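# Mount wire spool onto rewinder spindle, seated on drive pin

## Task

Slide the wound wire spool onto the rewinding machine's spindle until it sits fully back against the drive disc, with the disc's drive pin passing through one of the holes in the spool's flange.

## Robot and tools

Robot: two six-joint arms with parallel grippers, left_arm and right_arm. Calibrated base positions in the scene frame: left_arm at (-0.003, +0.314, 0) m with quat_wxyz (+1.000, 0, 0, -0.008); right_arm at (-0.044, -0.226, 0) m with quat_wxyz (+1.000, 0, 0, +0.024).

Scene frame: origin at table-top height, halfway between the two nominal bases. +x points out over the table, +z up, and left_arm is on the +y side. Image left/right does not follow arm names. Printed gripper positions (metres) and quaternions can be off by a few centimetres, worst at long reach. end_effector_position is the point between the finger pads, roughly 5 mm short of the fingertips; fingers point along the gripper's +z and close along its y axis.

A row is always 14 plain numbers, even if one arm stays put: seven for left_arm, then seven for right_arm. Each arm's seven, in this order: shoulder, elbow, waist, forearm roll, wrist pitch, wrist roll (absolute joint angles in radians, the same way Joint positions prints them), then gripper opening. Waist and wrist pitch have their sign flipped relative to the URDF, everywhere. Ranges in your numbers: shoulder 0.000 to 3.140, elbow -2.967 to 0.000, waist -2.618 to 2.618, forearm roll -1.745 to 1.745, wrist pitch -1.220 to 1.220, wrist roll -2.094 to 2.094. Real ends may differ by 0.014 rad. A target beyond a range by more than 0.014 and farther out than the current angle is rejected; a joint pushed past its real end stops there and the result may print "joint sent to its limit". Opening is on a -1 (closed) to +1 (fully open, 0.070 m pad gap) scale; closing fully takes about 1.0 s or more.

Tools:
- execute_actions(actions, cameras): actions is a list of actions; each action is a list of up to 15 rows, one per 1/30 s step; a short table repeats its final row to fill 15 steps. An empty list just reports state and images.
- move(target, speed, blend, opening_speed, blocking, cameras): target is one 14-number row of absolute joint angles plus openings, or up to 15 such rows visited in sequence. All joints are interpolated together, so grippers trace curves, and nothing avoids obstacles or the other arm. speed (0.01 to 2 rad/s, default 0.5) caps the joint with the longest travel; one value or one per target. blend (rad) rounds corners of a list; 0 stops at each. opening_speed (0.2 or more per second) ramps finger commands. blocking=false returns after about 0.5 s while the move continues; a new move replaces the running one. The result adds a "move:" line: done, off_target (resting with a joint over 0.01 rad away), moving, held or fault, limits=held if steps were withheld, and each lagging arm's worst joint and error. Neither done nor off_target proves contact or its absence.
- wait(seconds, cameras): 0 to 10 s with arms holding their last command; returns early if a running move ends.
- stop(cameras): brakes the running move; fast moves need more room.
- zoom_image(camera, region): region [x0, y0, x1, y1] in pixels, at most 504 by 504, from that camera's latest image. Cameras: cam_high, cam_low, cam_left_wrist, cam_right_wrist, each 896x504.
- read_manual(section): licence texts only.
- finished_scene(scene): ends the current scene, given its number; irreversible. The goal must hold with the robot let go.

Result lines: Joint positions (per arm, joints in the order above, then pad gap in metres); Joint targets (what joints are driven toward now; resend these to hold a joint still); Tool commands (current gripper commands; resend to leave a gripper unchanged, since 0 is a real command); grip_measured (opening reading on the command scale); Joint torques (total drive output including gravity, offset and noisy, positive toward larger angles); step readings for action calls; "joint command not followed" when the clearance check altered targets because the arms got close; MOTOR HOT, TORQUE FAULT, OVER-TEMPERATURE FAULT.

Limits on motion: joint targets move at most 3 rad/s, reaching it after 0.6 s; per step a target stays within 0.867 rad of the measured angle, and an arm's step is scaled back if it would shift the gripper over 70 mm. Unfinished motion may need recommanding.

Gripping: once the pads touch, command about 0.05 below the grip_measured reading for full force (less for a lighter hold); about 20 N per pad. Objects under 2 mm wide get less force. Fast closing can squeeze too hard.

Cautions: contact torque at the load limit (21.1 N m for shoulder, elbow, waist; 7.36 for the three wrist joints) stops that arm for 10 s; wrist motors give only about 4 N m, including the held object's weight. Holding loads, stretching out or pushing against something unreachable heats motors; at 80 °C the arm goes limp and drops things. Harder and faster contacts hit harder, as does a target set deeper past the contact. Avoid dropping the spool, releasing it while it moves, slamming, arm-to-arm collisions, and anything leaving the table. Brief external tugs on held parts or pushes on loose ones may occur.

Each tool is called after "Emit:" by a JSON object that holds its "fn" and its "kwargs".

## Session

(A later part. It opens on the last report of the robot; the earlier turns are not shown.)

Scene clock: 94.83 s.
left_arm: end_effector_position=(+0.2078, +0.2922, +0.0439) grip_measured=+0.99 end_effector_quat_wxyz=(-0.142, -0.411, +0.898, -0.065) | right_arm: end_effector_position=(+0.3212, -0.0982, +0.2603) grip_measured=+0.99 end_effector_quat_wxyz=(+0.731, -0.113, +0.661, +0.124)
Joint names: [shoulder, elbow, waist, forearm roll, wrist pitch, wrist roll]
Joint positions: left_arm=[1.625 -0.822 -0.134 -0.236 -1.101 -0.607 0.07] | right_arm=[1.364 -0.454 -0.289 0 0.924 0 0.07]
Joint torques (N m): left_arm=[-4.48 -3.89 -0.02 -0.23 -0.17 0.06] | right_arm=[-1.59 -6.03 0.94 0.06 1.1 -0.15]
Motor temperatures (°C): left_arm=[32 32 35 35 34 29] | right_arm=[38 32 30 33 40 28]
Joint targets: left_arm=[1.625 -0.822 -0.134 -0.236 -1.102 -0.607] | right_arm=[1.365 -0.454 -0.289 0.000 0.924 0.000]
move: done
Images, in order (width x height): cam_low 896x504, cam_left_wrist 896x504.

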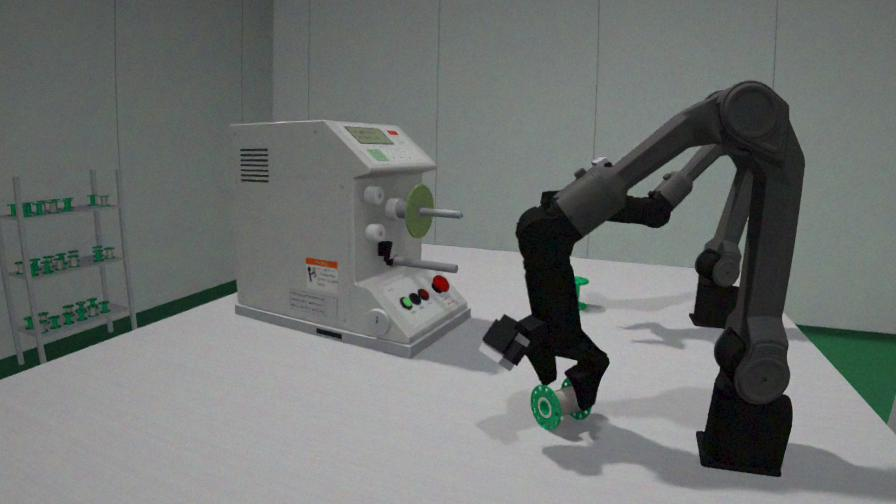

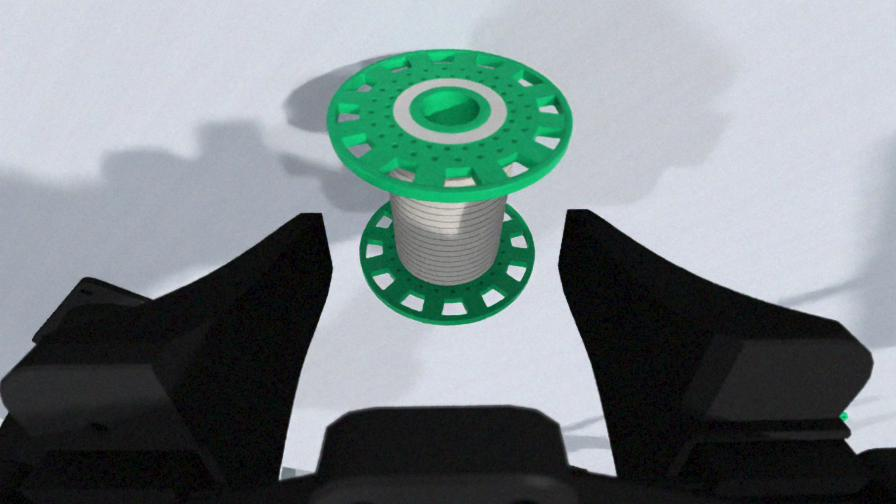

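Emit:
{"fn": "move", "kwargs": {"target": [1.625, -0.822, -0.134, -0.236, -1.102, -0.607, -0.3, 1.365, -0.454, -0.289, 0, 0.9235, 0, 1], "opening_speed": 0.4, "cameras": ["cam_low", "cam_left_wrist"]}}

Emit:
{"fn": "zoom_image", "kwargs": {"camera": "cam_left_wrist", "region": [300, 0, 600, 300]}}

Scene clock: 100.87 s.
left_arm: end_effector_position=(+0.2077, +0.2922, +0.0446) grip_measured=-0.22 end_effector_quat_wxyz=(-0.142, -0.411, +0.898, -0.065) | right_arm: end_effector_position=(+0.3212, -0.0982, +0.2603) grip_measured=+0.99 end_effector_quat_wxyz=(+0.731, -0.113, +0.661, +0.124)
Joint names: [shoulder, elbow, waist, forearm roll, wrist pitch, wrist roll]
Joint positions: left_arm=[1.623 -0.823 -0.134 -0.236 -1.104 -0.607 0.027] | right_arm=[1.364 -0.454 -0.289 0 0.924 0 0.07]
Joint torques (N m): left_arm=[-2.36 -3.24 0.93 -0.05 0.62 -0.09] | right_arm=[-1.58 -6.01 0.75 0.1 1.02 -0.14]
Motor temperatures (°C): left_arm=[32 32 35 35 33 29] | right_arm=[38 32 30 33 40 28]
Joint targets: left_arm=[1.625 -0.822 -0.134 -0.236 -1.102 -0.607] | right_arm=[1.365 -0.454 -0.289 0.000 0.924 0.000]
move: done
Images, in order (width x height): cam_low 896x504, cam_left_wrist 896x504.

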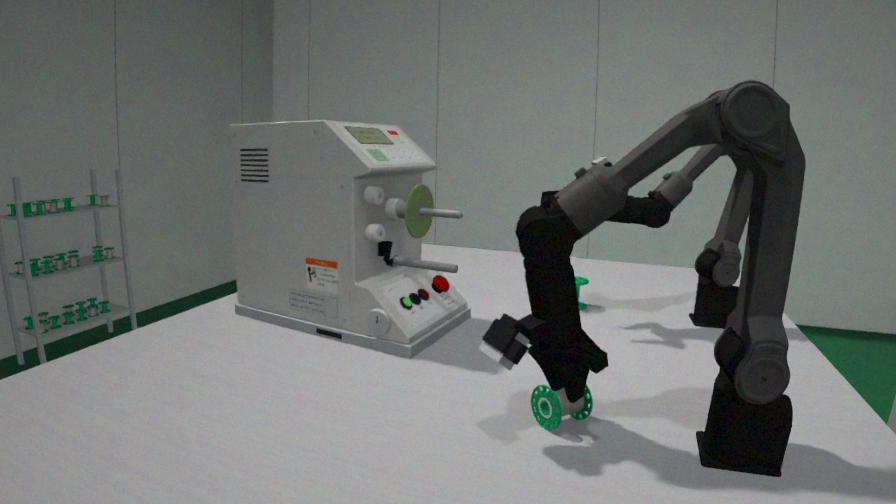

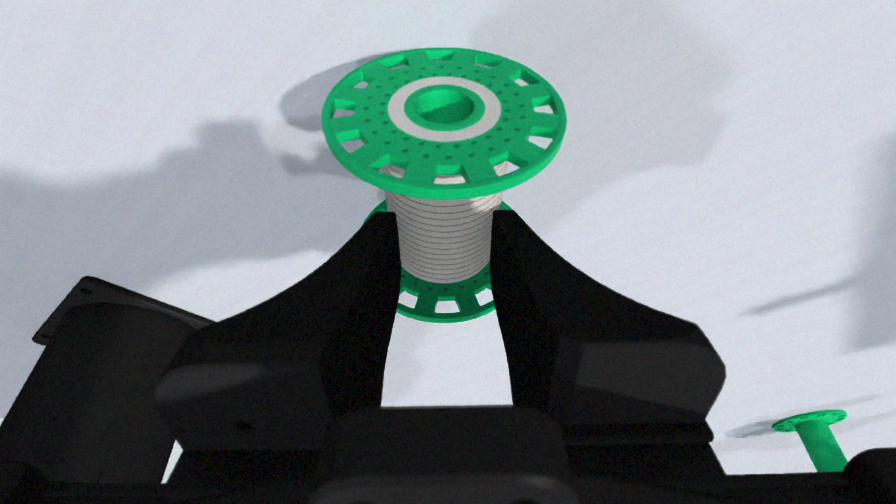

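Scaled by 1.680 from the camera's 896x504 image, which has a finer 1280x720 frame.

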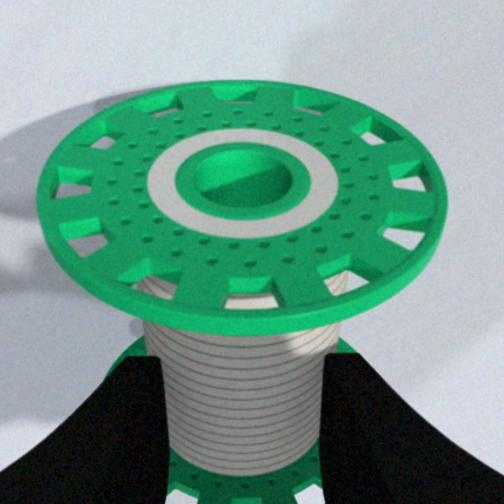

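Emit:
{"fn": "move", "kwargs": {"target": [1.528, -0.875, -0.134, -0.22, -1.21, -0.607, -0.3, 1.365, -0.454, -0.289, 0, 0.9235, 0, 1], "speed": 0.1, "cameras": ["cam_low", "cam_left_wrist"]}}

Emit:
{"fn": "zoom_image", "kwargs": {"camera": "cam_left_wrist", "region": [300, 0, 600, 300]}}

Emit:
{"fn": "zoom_image", "kwargs": {"camera": "cam_low", "region": [480, 280, 660, 460]}}

Scene clock: 106.67 s.
left_arm: end_effector_position=(+0.2081, +0.2931, +0.0782) grip_measured=-0.30 end_effector_quat_wxyz=(-0.123, -0.397, +0.907, -0.071) | right_arm: end_effector_position=(+0.3212, -0.0982, +0.2603) grip_measured=+0.99 end_effector_quat_wxyz=(+0.731, -0.113, +0.661, +0.124)
Joint names: [shoulder, elbow, waist, forearm roll, wrist pitch, wrist roll]
Joint positions: left_arm=[1.527 -0.875 -0.134 -0.22 -1.211 -0.607 0.025] | right_arm=[1.364 -0.454 -0.289 0 0.924 0 0.07]
Joint torques (N m): left_arm=[-4.38 -5.56 0.09 -0.13 -0.01 0.02] | right_arm=[-1.61 -5.97 0.67 0.14 1.04 -0.12]
Motor temperatures (°C): left_arm=[32 32 35 35 34 29] | right_arm=[38 32 30 33 40 28]
Joint targets: left_arm=[1.528 -0.875 -0.134 -0.220 -1.210 -0.607] | right_arm=[1.365 -0.454 -0.289 0.000 0.924 0.000]
move: done
Images, in order (width x height): cam_low 896x504, cam_left_wrist 896x504.

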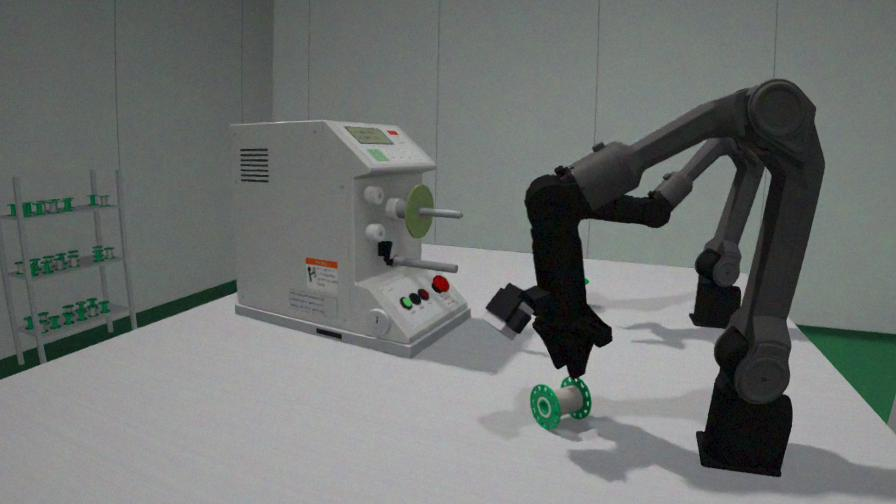

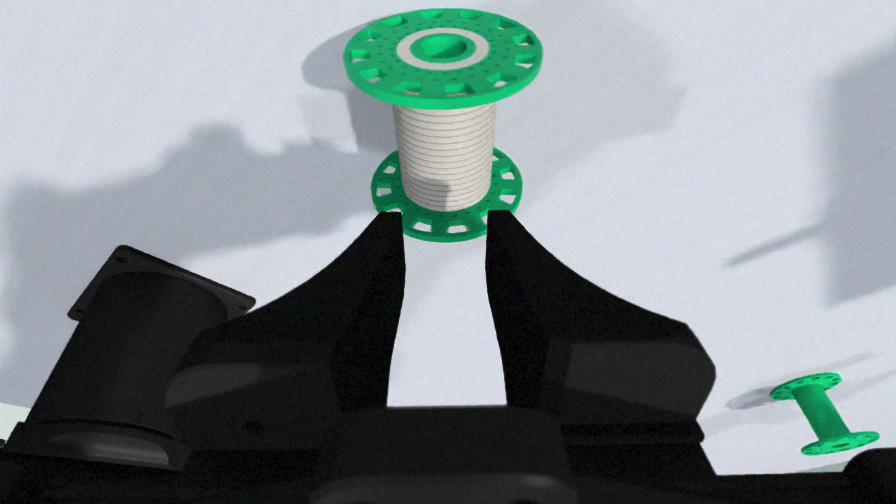

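Scaled by 1.680 from the camera's 896x504 image, which has a finer 1280x720 frame.

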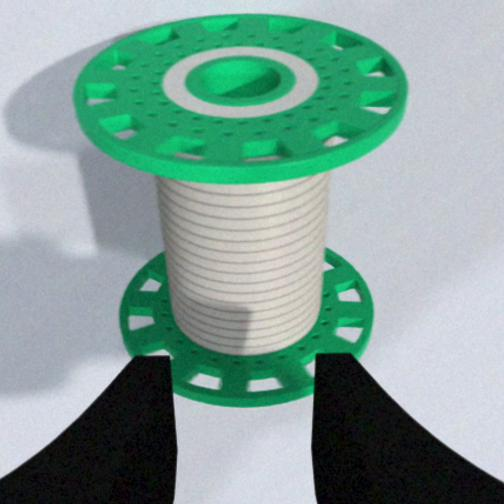

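Scaled by 2.800 from the camera's 896x504 image, which has a finer 1280x720 frame.

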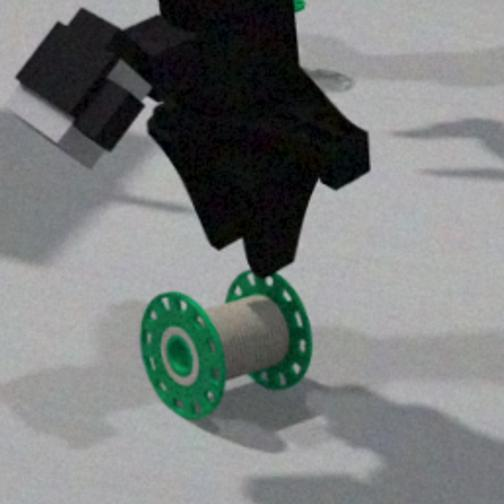

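Emit:
{"fn": "move", "kwargs": {"target": [[1.528, -0.875, -0.134, -0.22, -1.21, -0.607, 1, 1.365, -0.454, -0.289, 0, 0.9235, 0, 1],[1.625, -0.822, -0.134, -0.236, -1.102, -0.607, 1, 1.365, -0.454, -0.289, 0, 0.9235, 0, 1],[1.645, -0.786, -0.124, -0.246, -1.045, -0.600, 1, 1.365, -0.454, -0.289, 0, 0.9235, 0, 1]], "speed": 0.15, "blend": 0.02, "cameras": ["cam_low", "cam_left_wrist"]}}

Emit:
{"fn": "zoom_image", "kwargs": {"camera": "cam_low", "region": [480, 280, 660, 460]}}

Emit:
{"fn": "zoom_image", "kwargs": {"camera": "cam_left_wrist", "region": [270, 40, 630, 380]}}

Scene clock: 113.70 s.
left_arm: end_effector_position=(+0.2051, +0.2896, +0.0315) grip_measured=+0.99 end_effector_quat_wxyz=(-0.142, -0.412, +0.898, -0.065) | right_arm: end_effector_position=(+0.3212, -0.0982, +0.2603) grip_measured=+0.99 end_effector_quat_wxyz=(+0.731, -0.113, +0.661, +0.124)
Joint names: [shoulder, elbow, waist, forearm roll, wrist pitch, wrist roll]
Joint positions: left_arm=[1.645 -0.785 -0.125 -0.246 -1.044 -0.6 0.07] | right_arm=[1.364 -0.454 -0.289 0 0.924 0 0.07]
Joint torques (N m): left_arm=[-4.39 -4.59 1.09 -0.15 -0.17 0.2] | right_arm=[-1.6 -5.93 0.47 0.14 1.08 -0.09]
Motor temperatures (°C): left_arm=[32 32 35 35 34 29] | right_arm=[38 32 30 33 40 28]
Joint targets: left_arm=[1.645 -0.786 -0.124 -0.246 -1.045 -0.600] | right_arm=[1.365 -0.454 -0.289 0.000 0.924 0.000]
move: done; blend cut to 0 rad at target 1
Images, in order (width x height): cam_low 896x504, cam_left_wrist 896x504.

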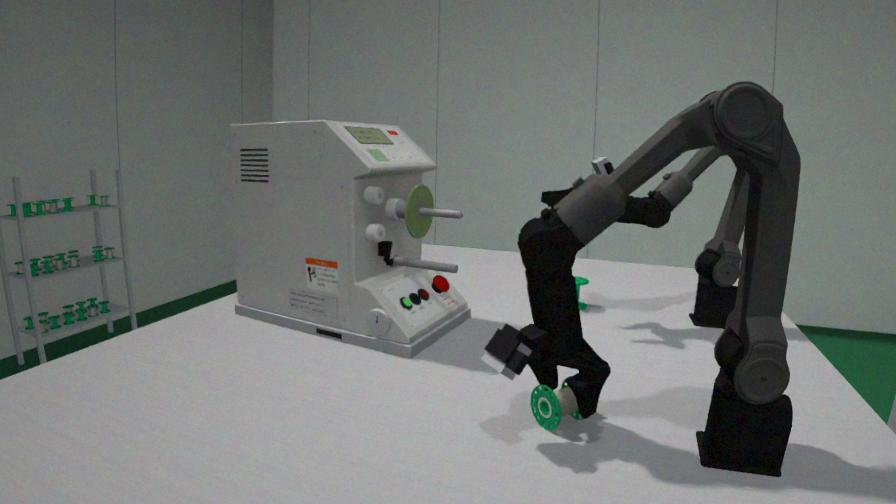

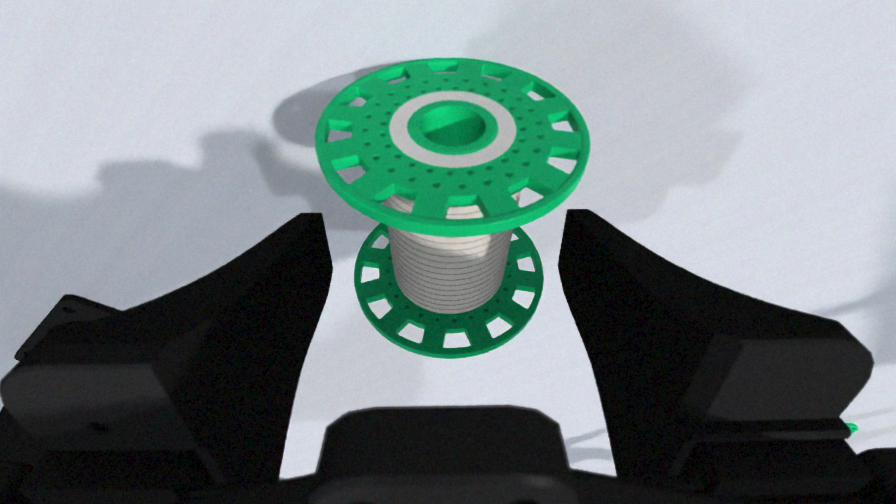

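Scaled by 2.800 from the camera's 896x504 image, which has a finer 1280x720 frame.

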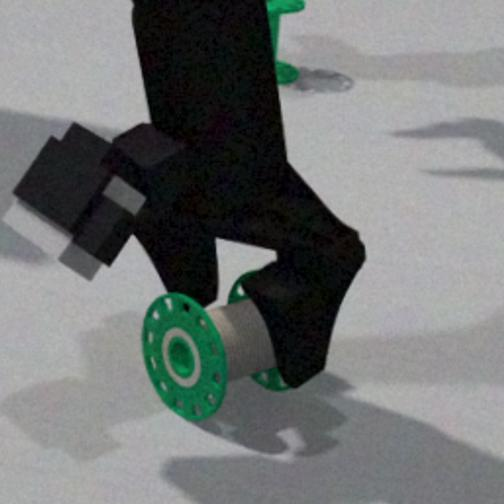

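Scaled by 1.400 from the camera's 896x504 image, which has a finer 1280x720 frame.

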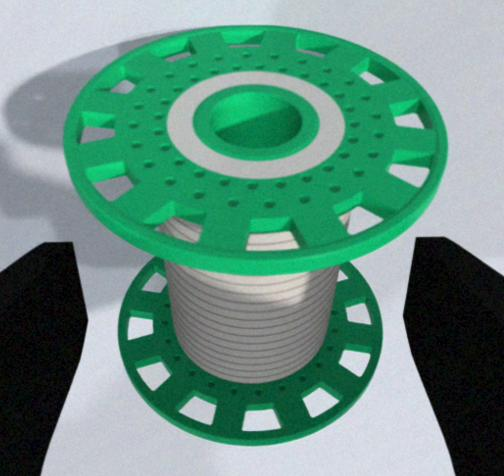

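Emit:
{"fn": "move", "kwargs": {"target": [1.645, -0.786, -0.124, -0.246, -1.045, -0.600, -0.3, 1.365, -0.454, -0.289, 0, 0.9235, 0, 1], "opening_speed": 0.4, "cameras": ["cam_low", "cam_left_wrist"]}}

Emit:
{"fn": "zoom_image", "kwargs": {"camera": "cam_left_wrist", "region": [270, 40, 630, 380]}}

Scene clock: 117.87 s.
left_arm: end_effector_position=(+0.2052, +0.2894, +0.0317) grip_measured=+0.00 end_effector_quat_wxyz=(-0.142, -0.411, +0.898, -0.065) | right_arm: end_effector_position=(+0.3212, -0.0982, +0.2603) grip_measured=+0.99 end_effector_quat_wxyz=(+0.731, -0.113, +0.661, +0.124)
Joint names: [shoulder, elbow, waist, forearm roll, wrist pitch, wrist roll]
Joint positions: left_arm=[1.645 -0.786 -0.124 -0.246 -1.045 -0.6 0.035] | right_arm=[1.364 -0.454 -0.289 0 0.924 0 0.07]
Joint torques (N m): left_arm=[-5.31 -4.59 0.64 -0.04 -0.15 -0.11] | right_arm=[-1.68 -5.96 0.4 0.12 1.09 -0.09]
Motor temperatures (°C): left_arm=[32 32 35 35 34 29] | right_arm=[38 32 30 33 40 28]
Joint targets: left_arm=[1.645 -0.786 -0.124 -0.246 -1.045 -0.600] | right_arm=[1.365 -0.454 -0.289 0.000 0.924 0.000]
move: done
Images, in order (width x height): cam_low 896x504, cam_left_wrist 896x504.

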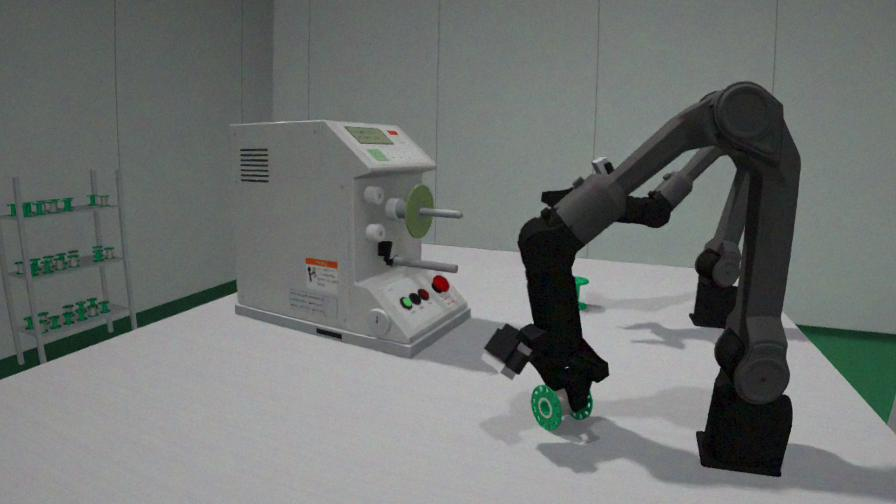

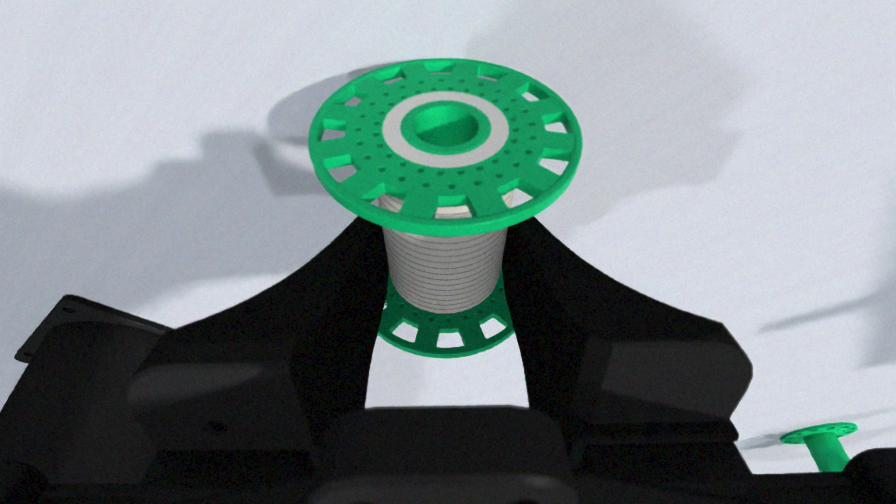

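Scaled by 1.400 from the camera's 896x504 image, which has a finer 1280x720 frame.

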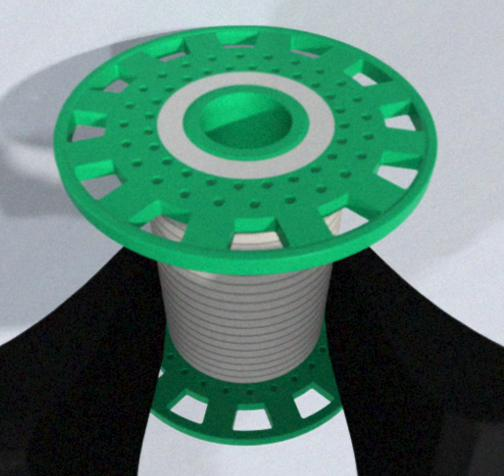

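Emit:
{"fn": "move", "kwargs": {"target": [[1.645, -0.786, -0.124, -0.246, -1.045, -0.600, 0.35, 1.365, -0.454, -0.289, 0, 0.9235, 0, 1],[1.657, -0.767, -0.118, -0.253, -1.014, -0.596, 0.35, 1.365, -0.454, -0.289, 0, 0.9235, 0, 1],[1.657, -0.767, -0.118, -0.253, -1.014, -0.596, -0.15, 1.365, -0.454, -0.289, 0, 0.9235, 0, 1]], "speed": 0.1, "opening_speed": 0.5, "cameras": ["cam_low", "cam_left_wrist"]}}

Emit:
{"fn": "zoom_image", "kwargs": {"camera": "cam_left_wrist", "region": [270, 40, 630, 380]}}

Scene clock: 130.17 s.
left_arm: end_effector_position=(+0.2037, +0.2877, +0.0251) grip_measured=+0.00 end_effector_quat_wxyz=(-0.142, -0.412, +0.898, -0.066) | right_arm: end_effector_position=(+0.3212, -0.0982, +0.2603) grip_measured=+0.99 end_effector_quat_wxyz=(+0.731, -0.113, +0.661, +0.124)
Joint names: [shoulder, elbow, waist, forearm roll, wrist pitch, wrist roll]
Joint positions: left_arm=[1.657 -0.767 -0.119 -0.253 -1.014 -0.596 0.035] | right_arm=[1.364 -0.454 -0.289 0 0.924 0 0.07]
Joint torques (N m): left_arm=[-4.13 -3.56 0.85 0.03 -0.11 0.13] | right_arm=[-1.65 -5.89 0.07 0.1 1.12 -0.06]
Motor temperatures (°C): left_arm=[32 31 35 35 34 29] | right_arm=[38 32 30 33 40 28]
Joint targets: left_arm=[1.657 -0.767 -0.118 -0.253 -1.014 -0.596] | right_arm=[1.365 -0.454 -0.289 0.000 0.924 0.000]
move: done
Images, in order (width x height): cam_low 896x504, cam_left_wrist 896x504.

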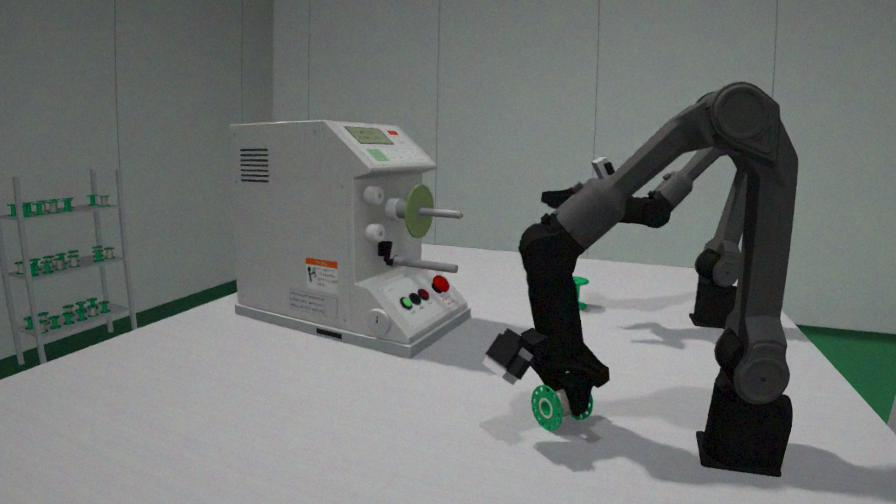

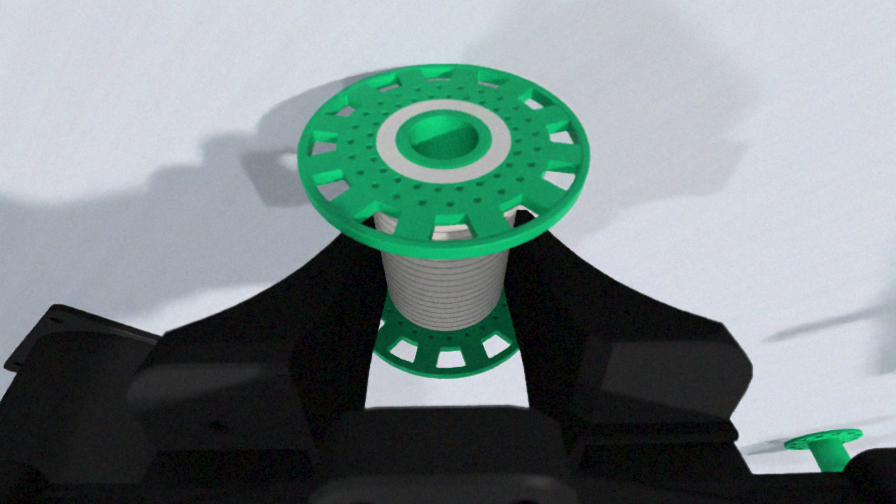

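Scaled by 1.400 from the camera's 896x504 image, which has a finer 1280x720 frame.

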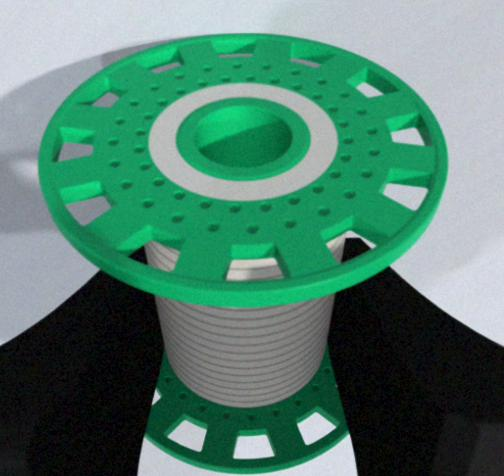

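Emit:
{"fn": "move", "kwargs": {"target": [[1.625, -0.822, -0.134, -0.236, -1.102, -0.607, -0.15, 1.365, -0.454, -0.289, 0, 0.9235, 0, 1],[1.528, -0.875, -0.134, -0.22, -1.21, -0.607, -0.15, 1.365, -0.454, -0.289, 0, 0.9235, 0, 1]], "speed": 0.12, "blend": 0.02, "cameras": ["cam_low", "cam_left_wrist"]}}

Emit:
{"fn": "zoom_image", "kwargs": {"camera": "cam_left_wrist", "region": [270, 40, 630, 380]}}

Emit:
{"fn": "zoom_image", "kwargs": {"camera": "cam_low", "region": [480, 280, 660, 460]}}

Scene clock: 133.30 s.
left_arm: end_effector_position=(+0.2082, +0.2932, +0.0783) grip_measured=+0.00 end_effector_quat_wxyz=(-0.122, -0.396, +0.907, -0.071) | right_arm: end_effector_position=(+0.3212, -0.0982, +0.2603) grip_measured=+0.99 end_effector_quat_wxyz=(+0.731, -0.113, +0.661, +0.124)
Joint names: [shoulder, elbow, waist, forearm roll, wrist pitch, wrist roll]
Joint positions: left_arm=[1.527 -0.875 -0.133 -0.22 -1.211 -0.607 0.035] | right_arm=[1.364 -0.454 -0.289 0 0.924 0 0.07]
Joint torques (N m): left_arm=[-4.63 -6.03 -0.22 -0.2 -0.05 -0.12] | right_arm=[-1.67 -5.84 0.05 0.1 1.14 -0.05]
Motor temperatures (°C): left_arm=[32 32 35 35 34 29] | right_arm=[38 32 30 33 40 28]
Joint targets: left_arm=[1.528 -0.875 -0.134 -0.220 -1.210 -0.607] | right_arm=[1.365 -0.454 -0.289 0.000 0.924 0.000]
move: done
Images, in order (width x height): cam_low 896x504, cam_left_wrist 896x504.

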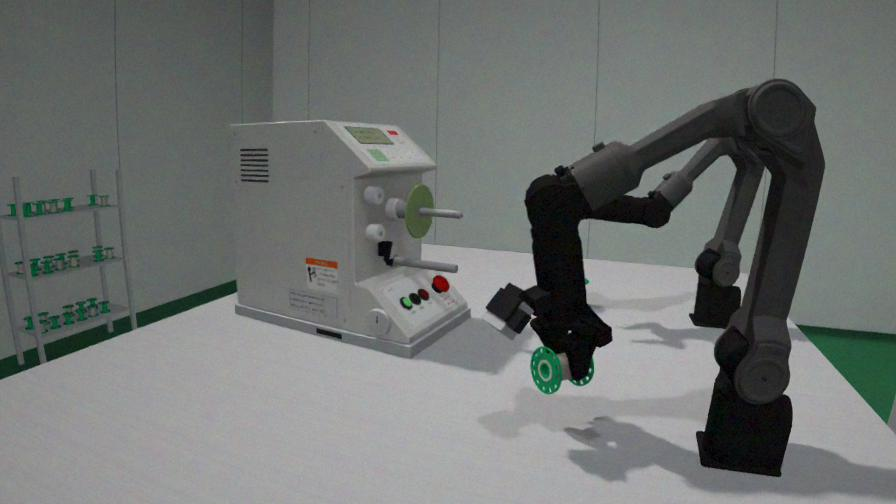

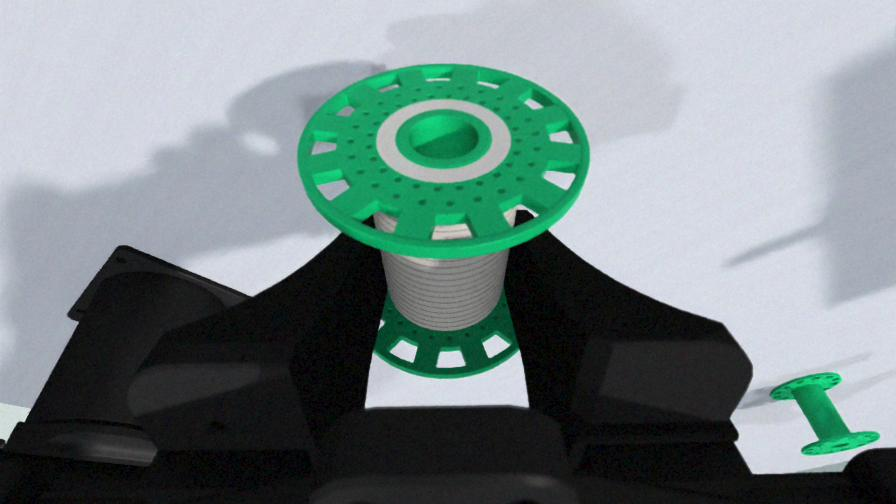

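Scaled by 1.400 from the camera's 896x504 image, which has a finer 1280x720 frame.

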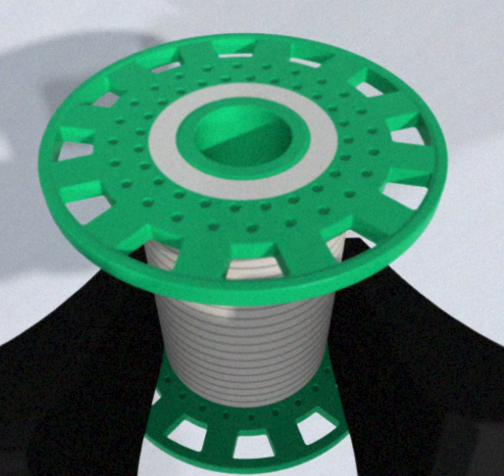

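Scaled by 2.800 from the camera's 896x504 image, which has a finer 1280x720 frame.

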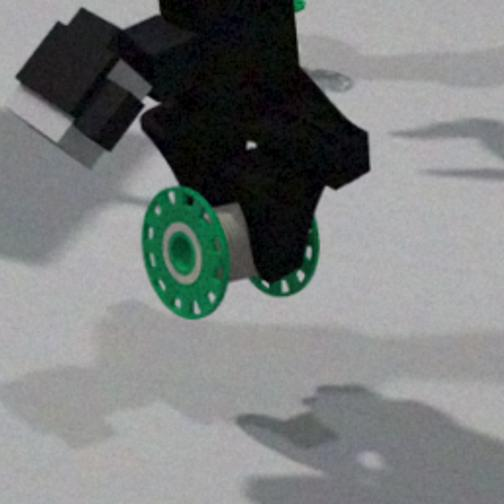

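Emit:
{"fn": "zoom_image", "kwargs": {"camera": "cam_right_wrist", "region": [260, 40, 420, 200]}}

This scene's latest camera images include none from cam_right_wrist. They are from: cam_low, cam_left_wrist. cam_right_wrist's image comes with the result of a call that names it in "cameras".

Emit:
{"fn": "move", "kwargs": {"target": [1.528, -0.875, -0.134, -0.22, -1.21, -0.607, -0.15, 1.43, -0.955, 0.178, -1.3205, 0.957, 1.114, 1], "speed": 0.5}}

Emit:
{"fn": "zoom_image", "kwargs": {"camera": "cam_right_wrist", "region": [330, 60, 570, 220]}}

Scene clock: 151.57 s.
left_arm: end_effector_position=(+0.2083, +0.2932, +0.0781) grip_measured=+0.00 end_effector_quat_wxyz=(-0.122, -0.396, +0.907, -0.071) | right_arm: end_effector_position=(+0.3498, -0.1010, +0.3272) grip_measured=+0.99 end_effector_quat_wxyz=(+0.644, -0.274, +0.663, +0.266)
Joint names: [shoulder, elbow, waist, forearm roll, wrist pitch, wrist roll]
Joint positions: left_arm=[1.528 -0.875 -0.133 -0.22 -1.21 -0.607 0.035] | right_arm=[1.429 -0.956 0.179 -1.321 0.957 1.114 0.07]
Joint torques (N m): left_arm=[-3.99 -5.39 -0.22 -0.26 -0.12 -0.09] | right_arm=[-2.32 -5.85 -0.03 1.01 0.7 -0.14]
Motor temperatures (°C): left_arm=[32 32 35 35 33 29] | right_arm=[38 32 30 33 40 28]
Joint targets: left_arm=[1.528 -0.875 -0.134 -0.220 -1.210 -0.607] | right_arm=[1.430 -0.955 0.178 -1.321 0.957 1.114]
move: done

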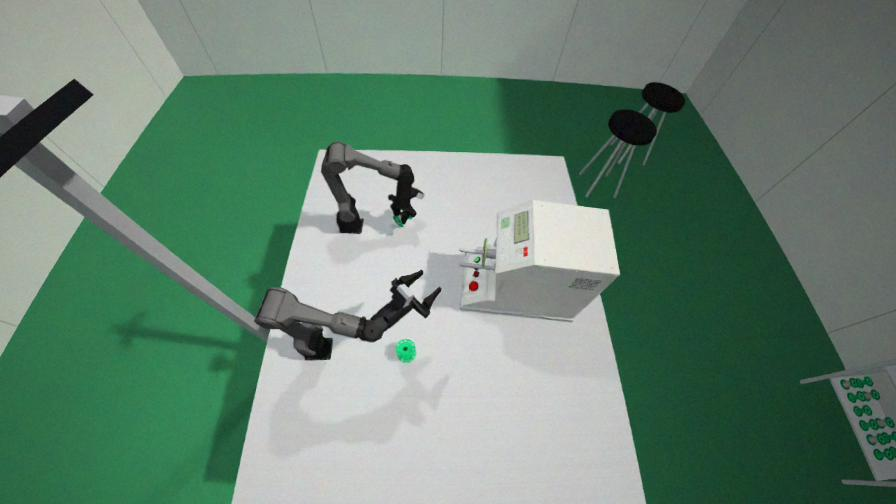

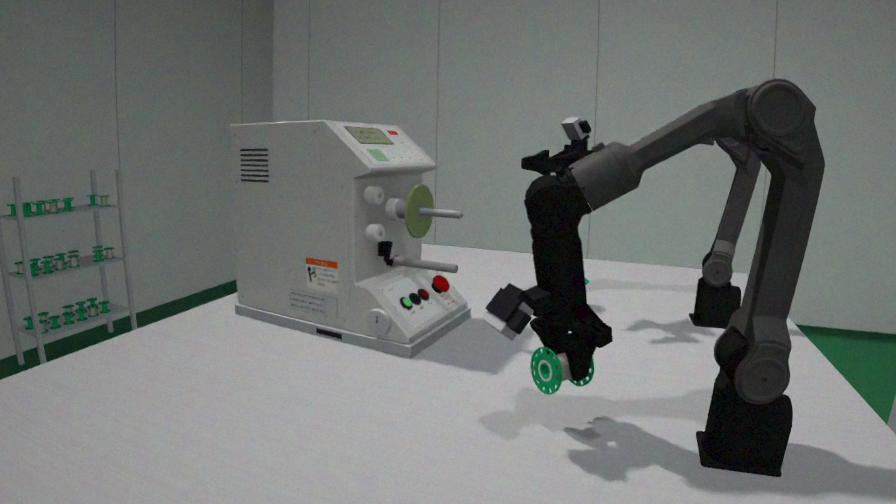

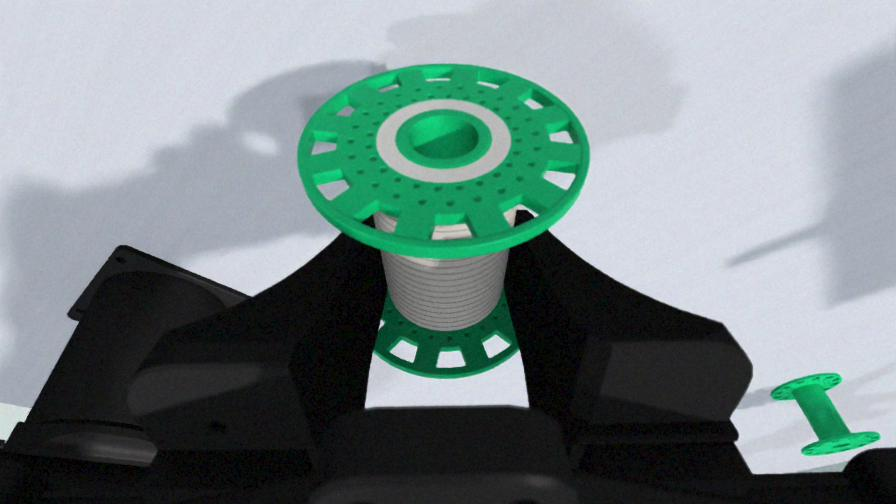

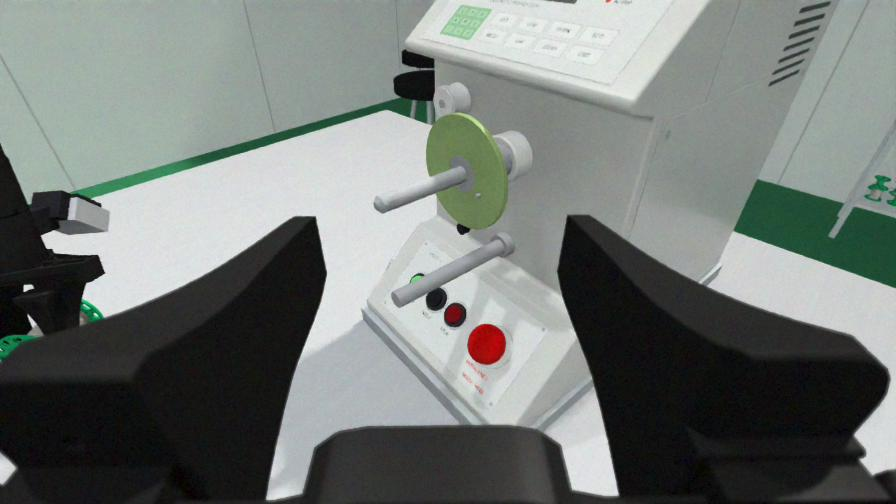

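Scaled by 2.100 from the camera's 896x504 image, which has a finer 1280x720 frame.

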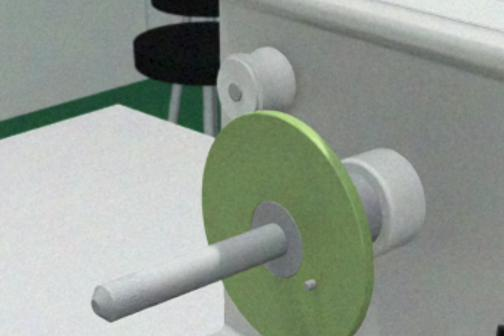

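Emit:
{"fn": "zoom_image", "kwargs": {"camera": "cam_right_wrist", "region": [420, 105, 540, 235]}}

Scaled by 3.877 from the camera's 896x504 image, which has a finer 1280x720 frame.

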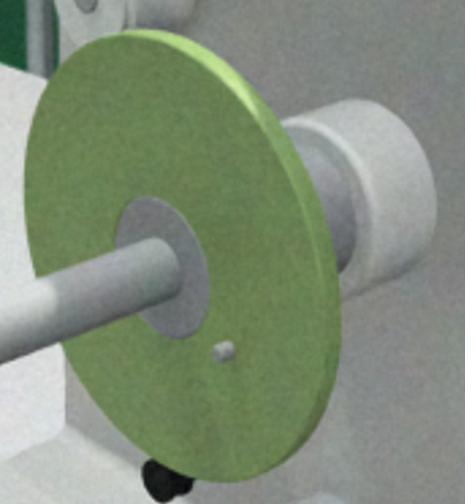

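Emit:
{"fn": "move", "kwargs": {"target": [[1.625, -0.822, -0.134, -0.236, -1.102, -0.607, -0.15, 1.43, -0.955, 0.178, -1.3205, 0.957, 1.114, 1],[1.656, -0.768, -0.118, -0.253, -1.016, -0.596, -0.15, 1.43, -0.955, 0.178, -1.3205, 0.957, 1.114, 1]], "speed": [0.15, 0.06], "cameras": ["cam_low", "cam_left_wrist"]}}

Emit:
{"fn": "zoom_image", "kwargs": {"camera": "cam_low", "region": [480, 280, 660, 460]}}

Scene clock: 196.70 s.
left_arm: end_effector_position=(+0.2037, +0.2878, +0.0253) grip_measured=+0.00 end_effector_quat_wxyz=(-0.142, -0.411, +0.898, -0.065) | right_arm: end_effector_position=(+0.3498, -0.1010, +0.3272) grip_measured=+0.99 end_effector_quat_wxyz=(+0.644, -0.274, +0.663, +0.266)
Joint names: [shoulder, elbow, waist, forearm roll, wrist pitch, wrist roll]
Joint positions: left_arm=[1.656 -0.768 -0.118 -0.252 -1.016 -0.596 0.035] | right_arm=[1.429 -0.956 0.179 -1.321 0.957 1.114 0.07]
Joint torques (N m): left_arm=[-4.65 -4.2 1.04 -0.24 -0.2 0.23] | right_arm=[-3.04 -4.6 0.05 0.84 0.45 -0.12]
Motor temperatures (°C): left_arm=[32 32 35 34 33 29] | right_arm=[38 32 30 34 38 28]
Joint targets: left_arm=[1.656 -0.768 -0.118 -0.253 -1.016 -0.596] | right_arm=[1.430 -0.955 0.178 -1.320 0.957 1.114]
move: done
Images, in order (width x height): cam_low 896x504, cam_left_wrist 896x504.

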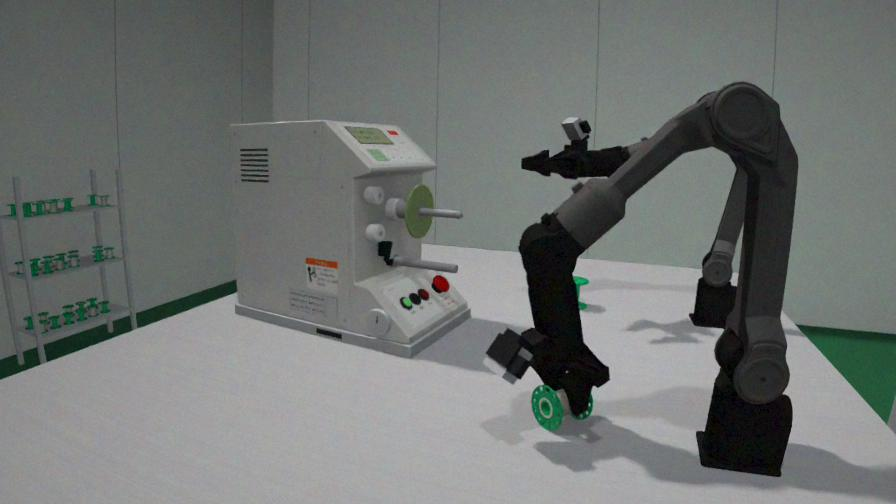

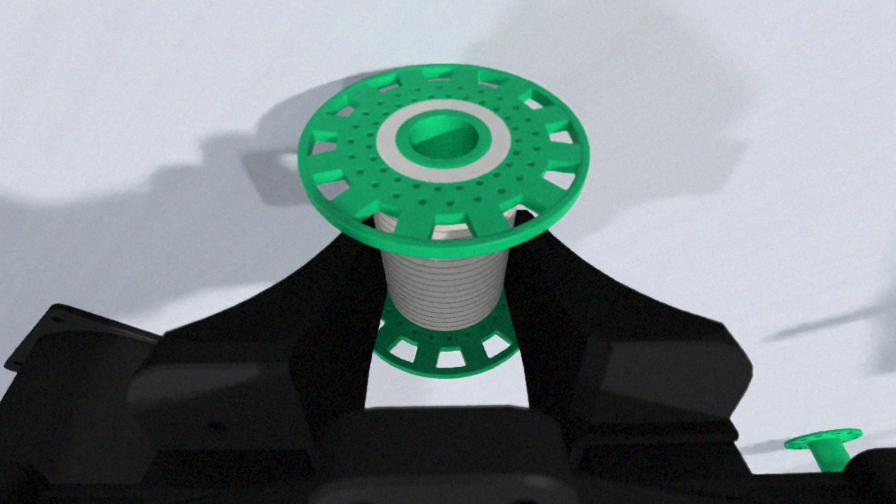

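Scaled by 2.800 from the camera's 896x504 image, which has a finer 1280x720 frame.

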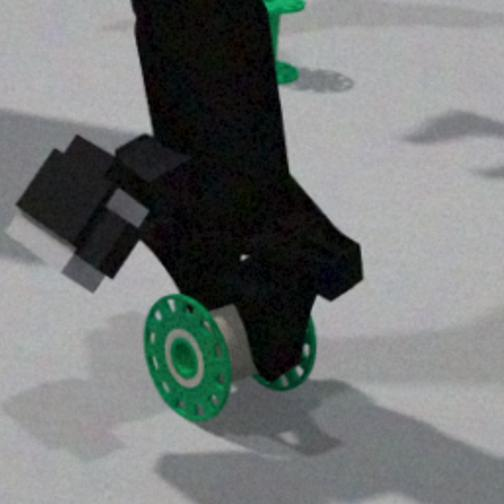

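Emit:
{"fn": "move", "kwargs": {"target": [[1.656, -0.768, -0.118, -0.253, -1.016, -0.596, 1, 1.43, -0.955, 0.178, -1.3205, 0.957, 1.114, 1],[1.741, -0.814, -0.1755, -0.321, -1.107, -0.499, 1, 1.43, -0.955, 0.178, -1.3205, 0.957, 1.114, 1]], "speed": 0.08, "opening_speed": 0.6, "cameras": ["cam_low", "cam_left_wrist"]}}

Emit:
{"fn": "zoom_image", "kwargs": {"camera": "cam_low", "region": [480, 280, 660, 460]}}

Emit:
{"fn": "zoom_image", "kwargs": {"camera": "cam_left_wrist", "region": [270, 40, 630, 400]}}

Scene clock: 202.03 s.
left_arm: end_effector_position=(+0.2000, +0.2831, +0.0233) grip_measured=+0.99 end_effector_quat_wxyz=(-0.204, -0.405, +0.886, -0.094) | right_arm: end_effector_position=(+0.3498, -0.1010, +0.3272) grip_measured=+0.99 end_effector_quat_wxyz=(+0.644, -0.274, +0.663, +0.266)
Joint names: [shoulder, elbow, waist, forearm roll, wrist pitch, wrist roll]
Joint positions: left_arm=[1.741 -0.814 -0.176 -0.321 -1.107 -0.498 0.07] | right_arm=[1.429 -0.956 0.179 -1.321 0.957 1.114 0.07]
Joint torques (N m): left_arm=[-4.97 -4.89 0.14 -0.11 -0.13 -0.06] | right_arm=[-3.45 -4.65 0.13 0.88 0.5 -0.08]
Motor temperatures (°C): left_arm=[32 32 35 34 33 29] | right_arm=[38 32 30 34 38 28]
Joint targets: left_arm=[1.741 -0.814 -0.176 -0.321 -1.107 -0.499] | right_arm=[1.430 -0.955 0.178 -1.320 0.957 1.114]
move: done
Images, in order (width x height): cam_low 896x504, cam_left_wrist 896x504.

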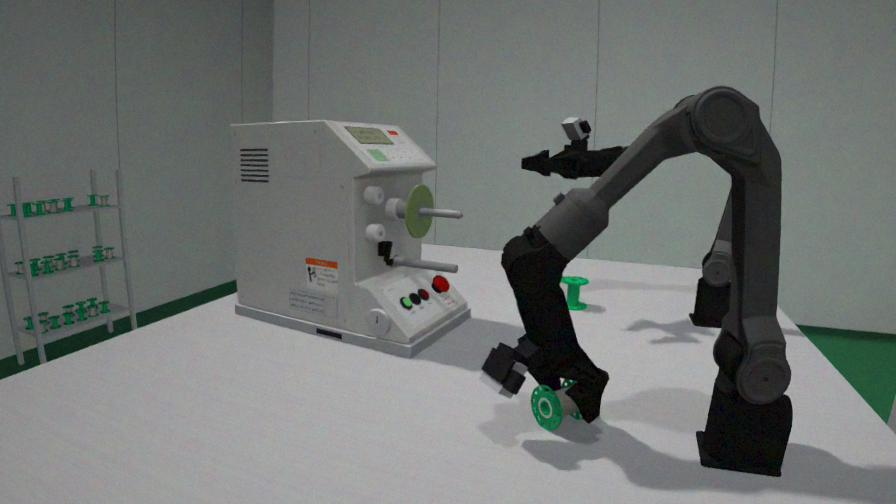

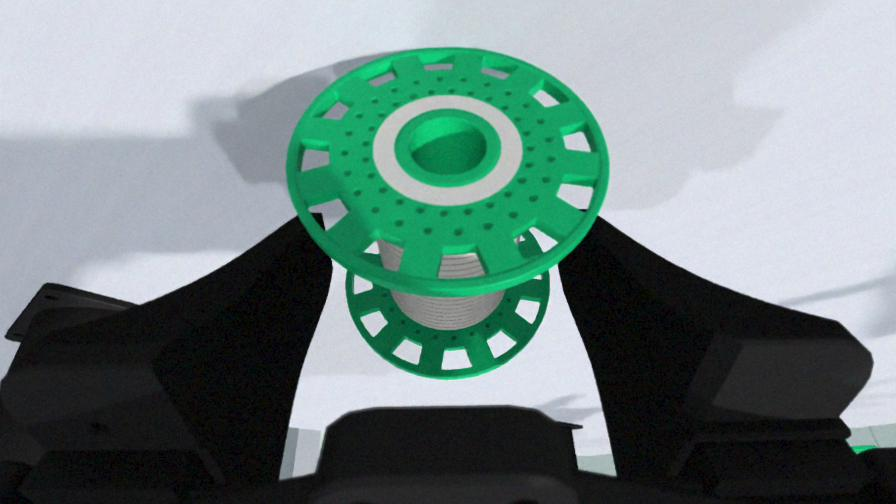

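Scaled by 2.800 from the camera's 896x504 image, which has a finer 1280x720 frame.

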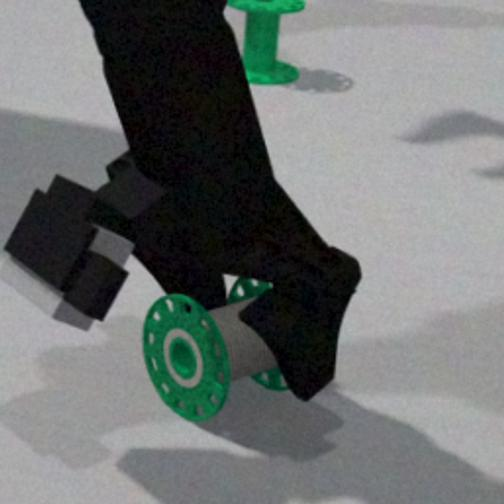

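Scaled by 1.400 from the camera's 896x504 image, which has a finer 1280x720 frame.

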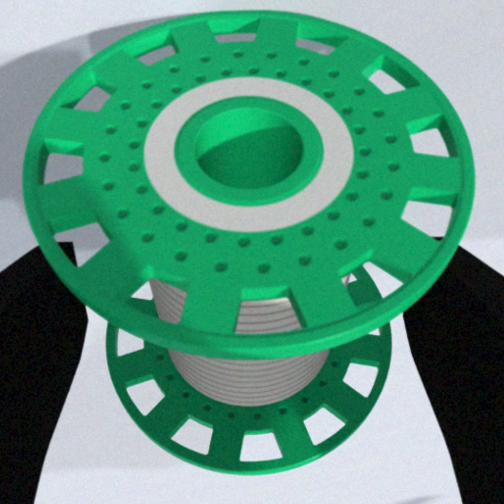

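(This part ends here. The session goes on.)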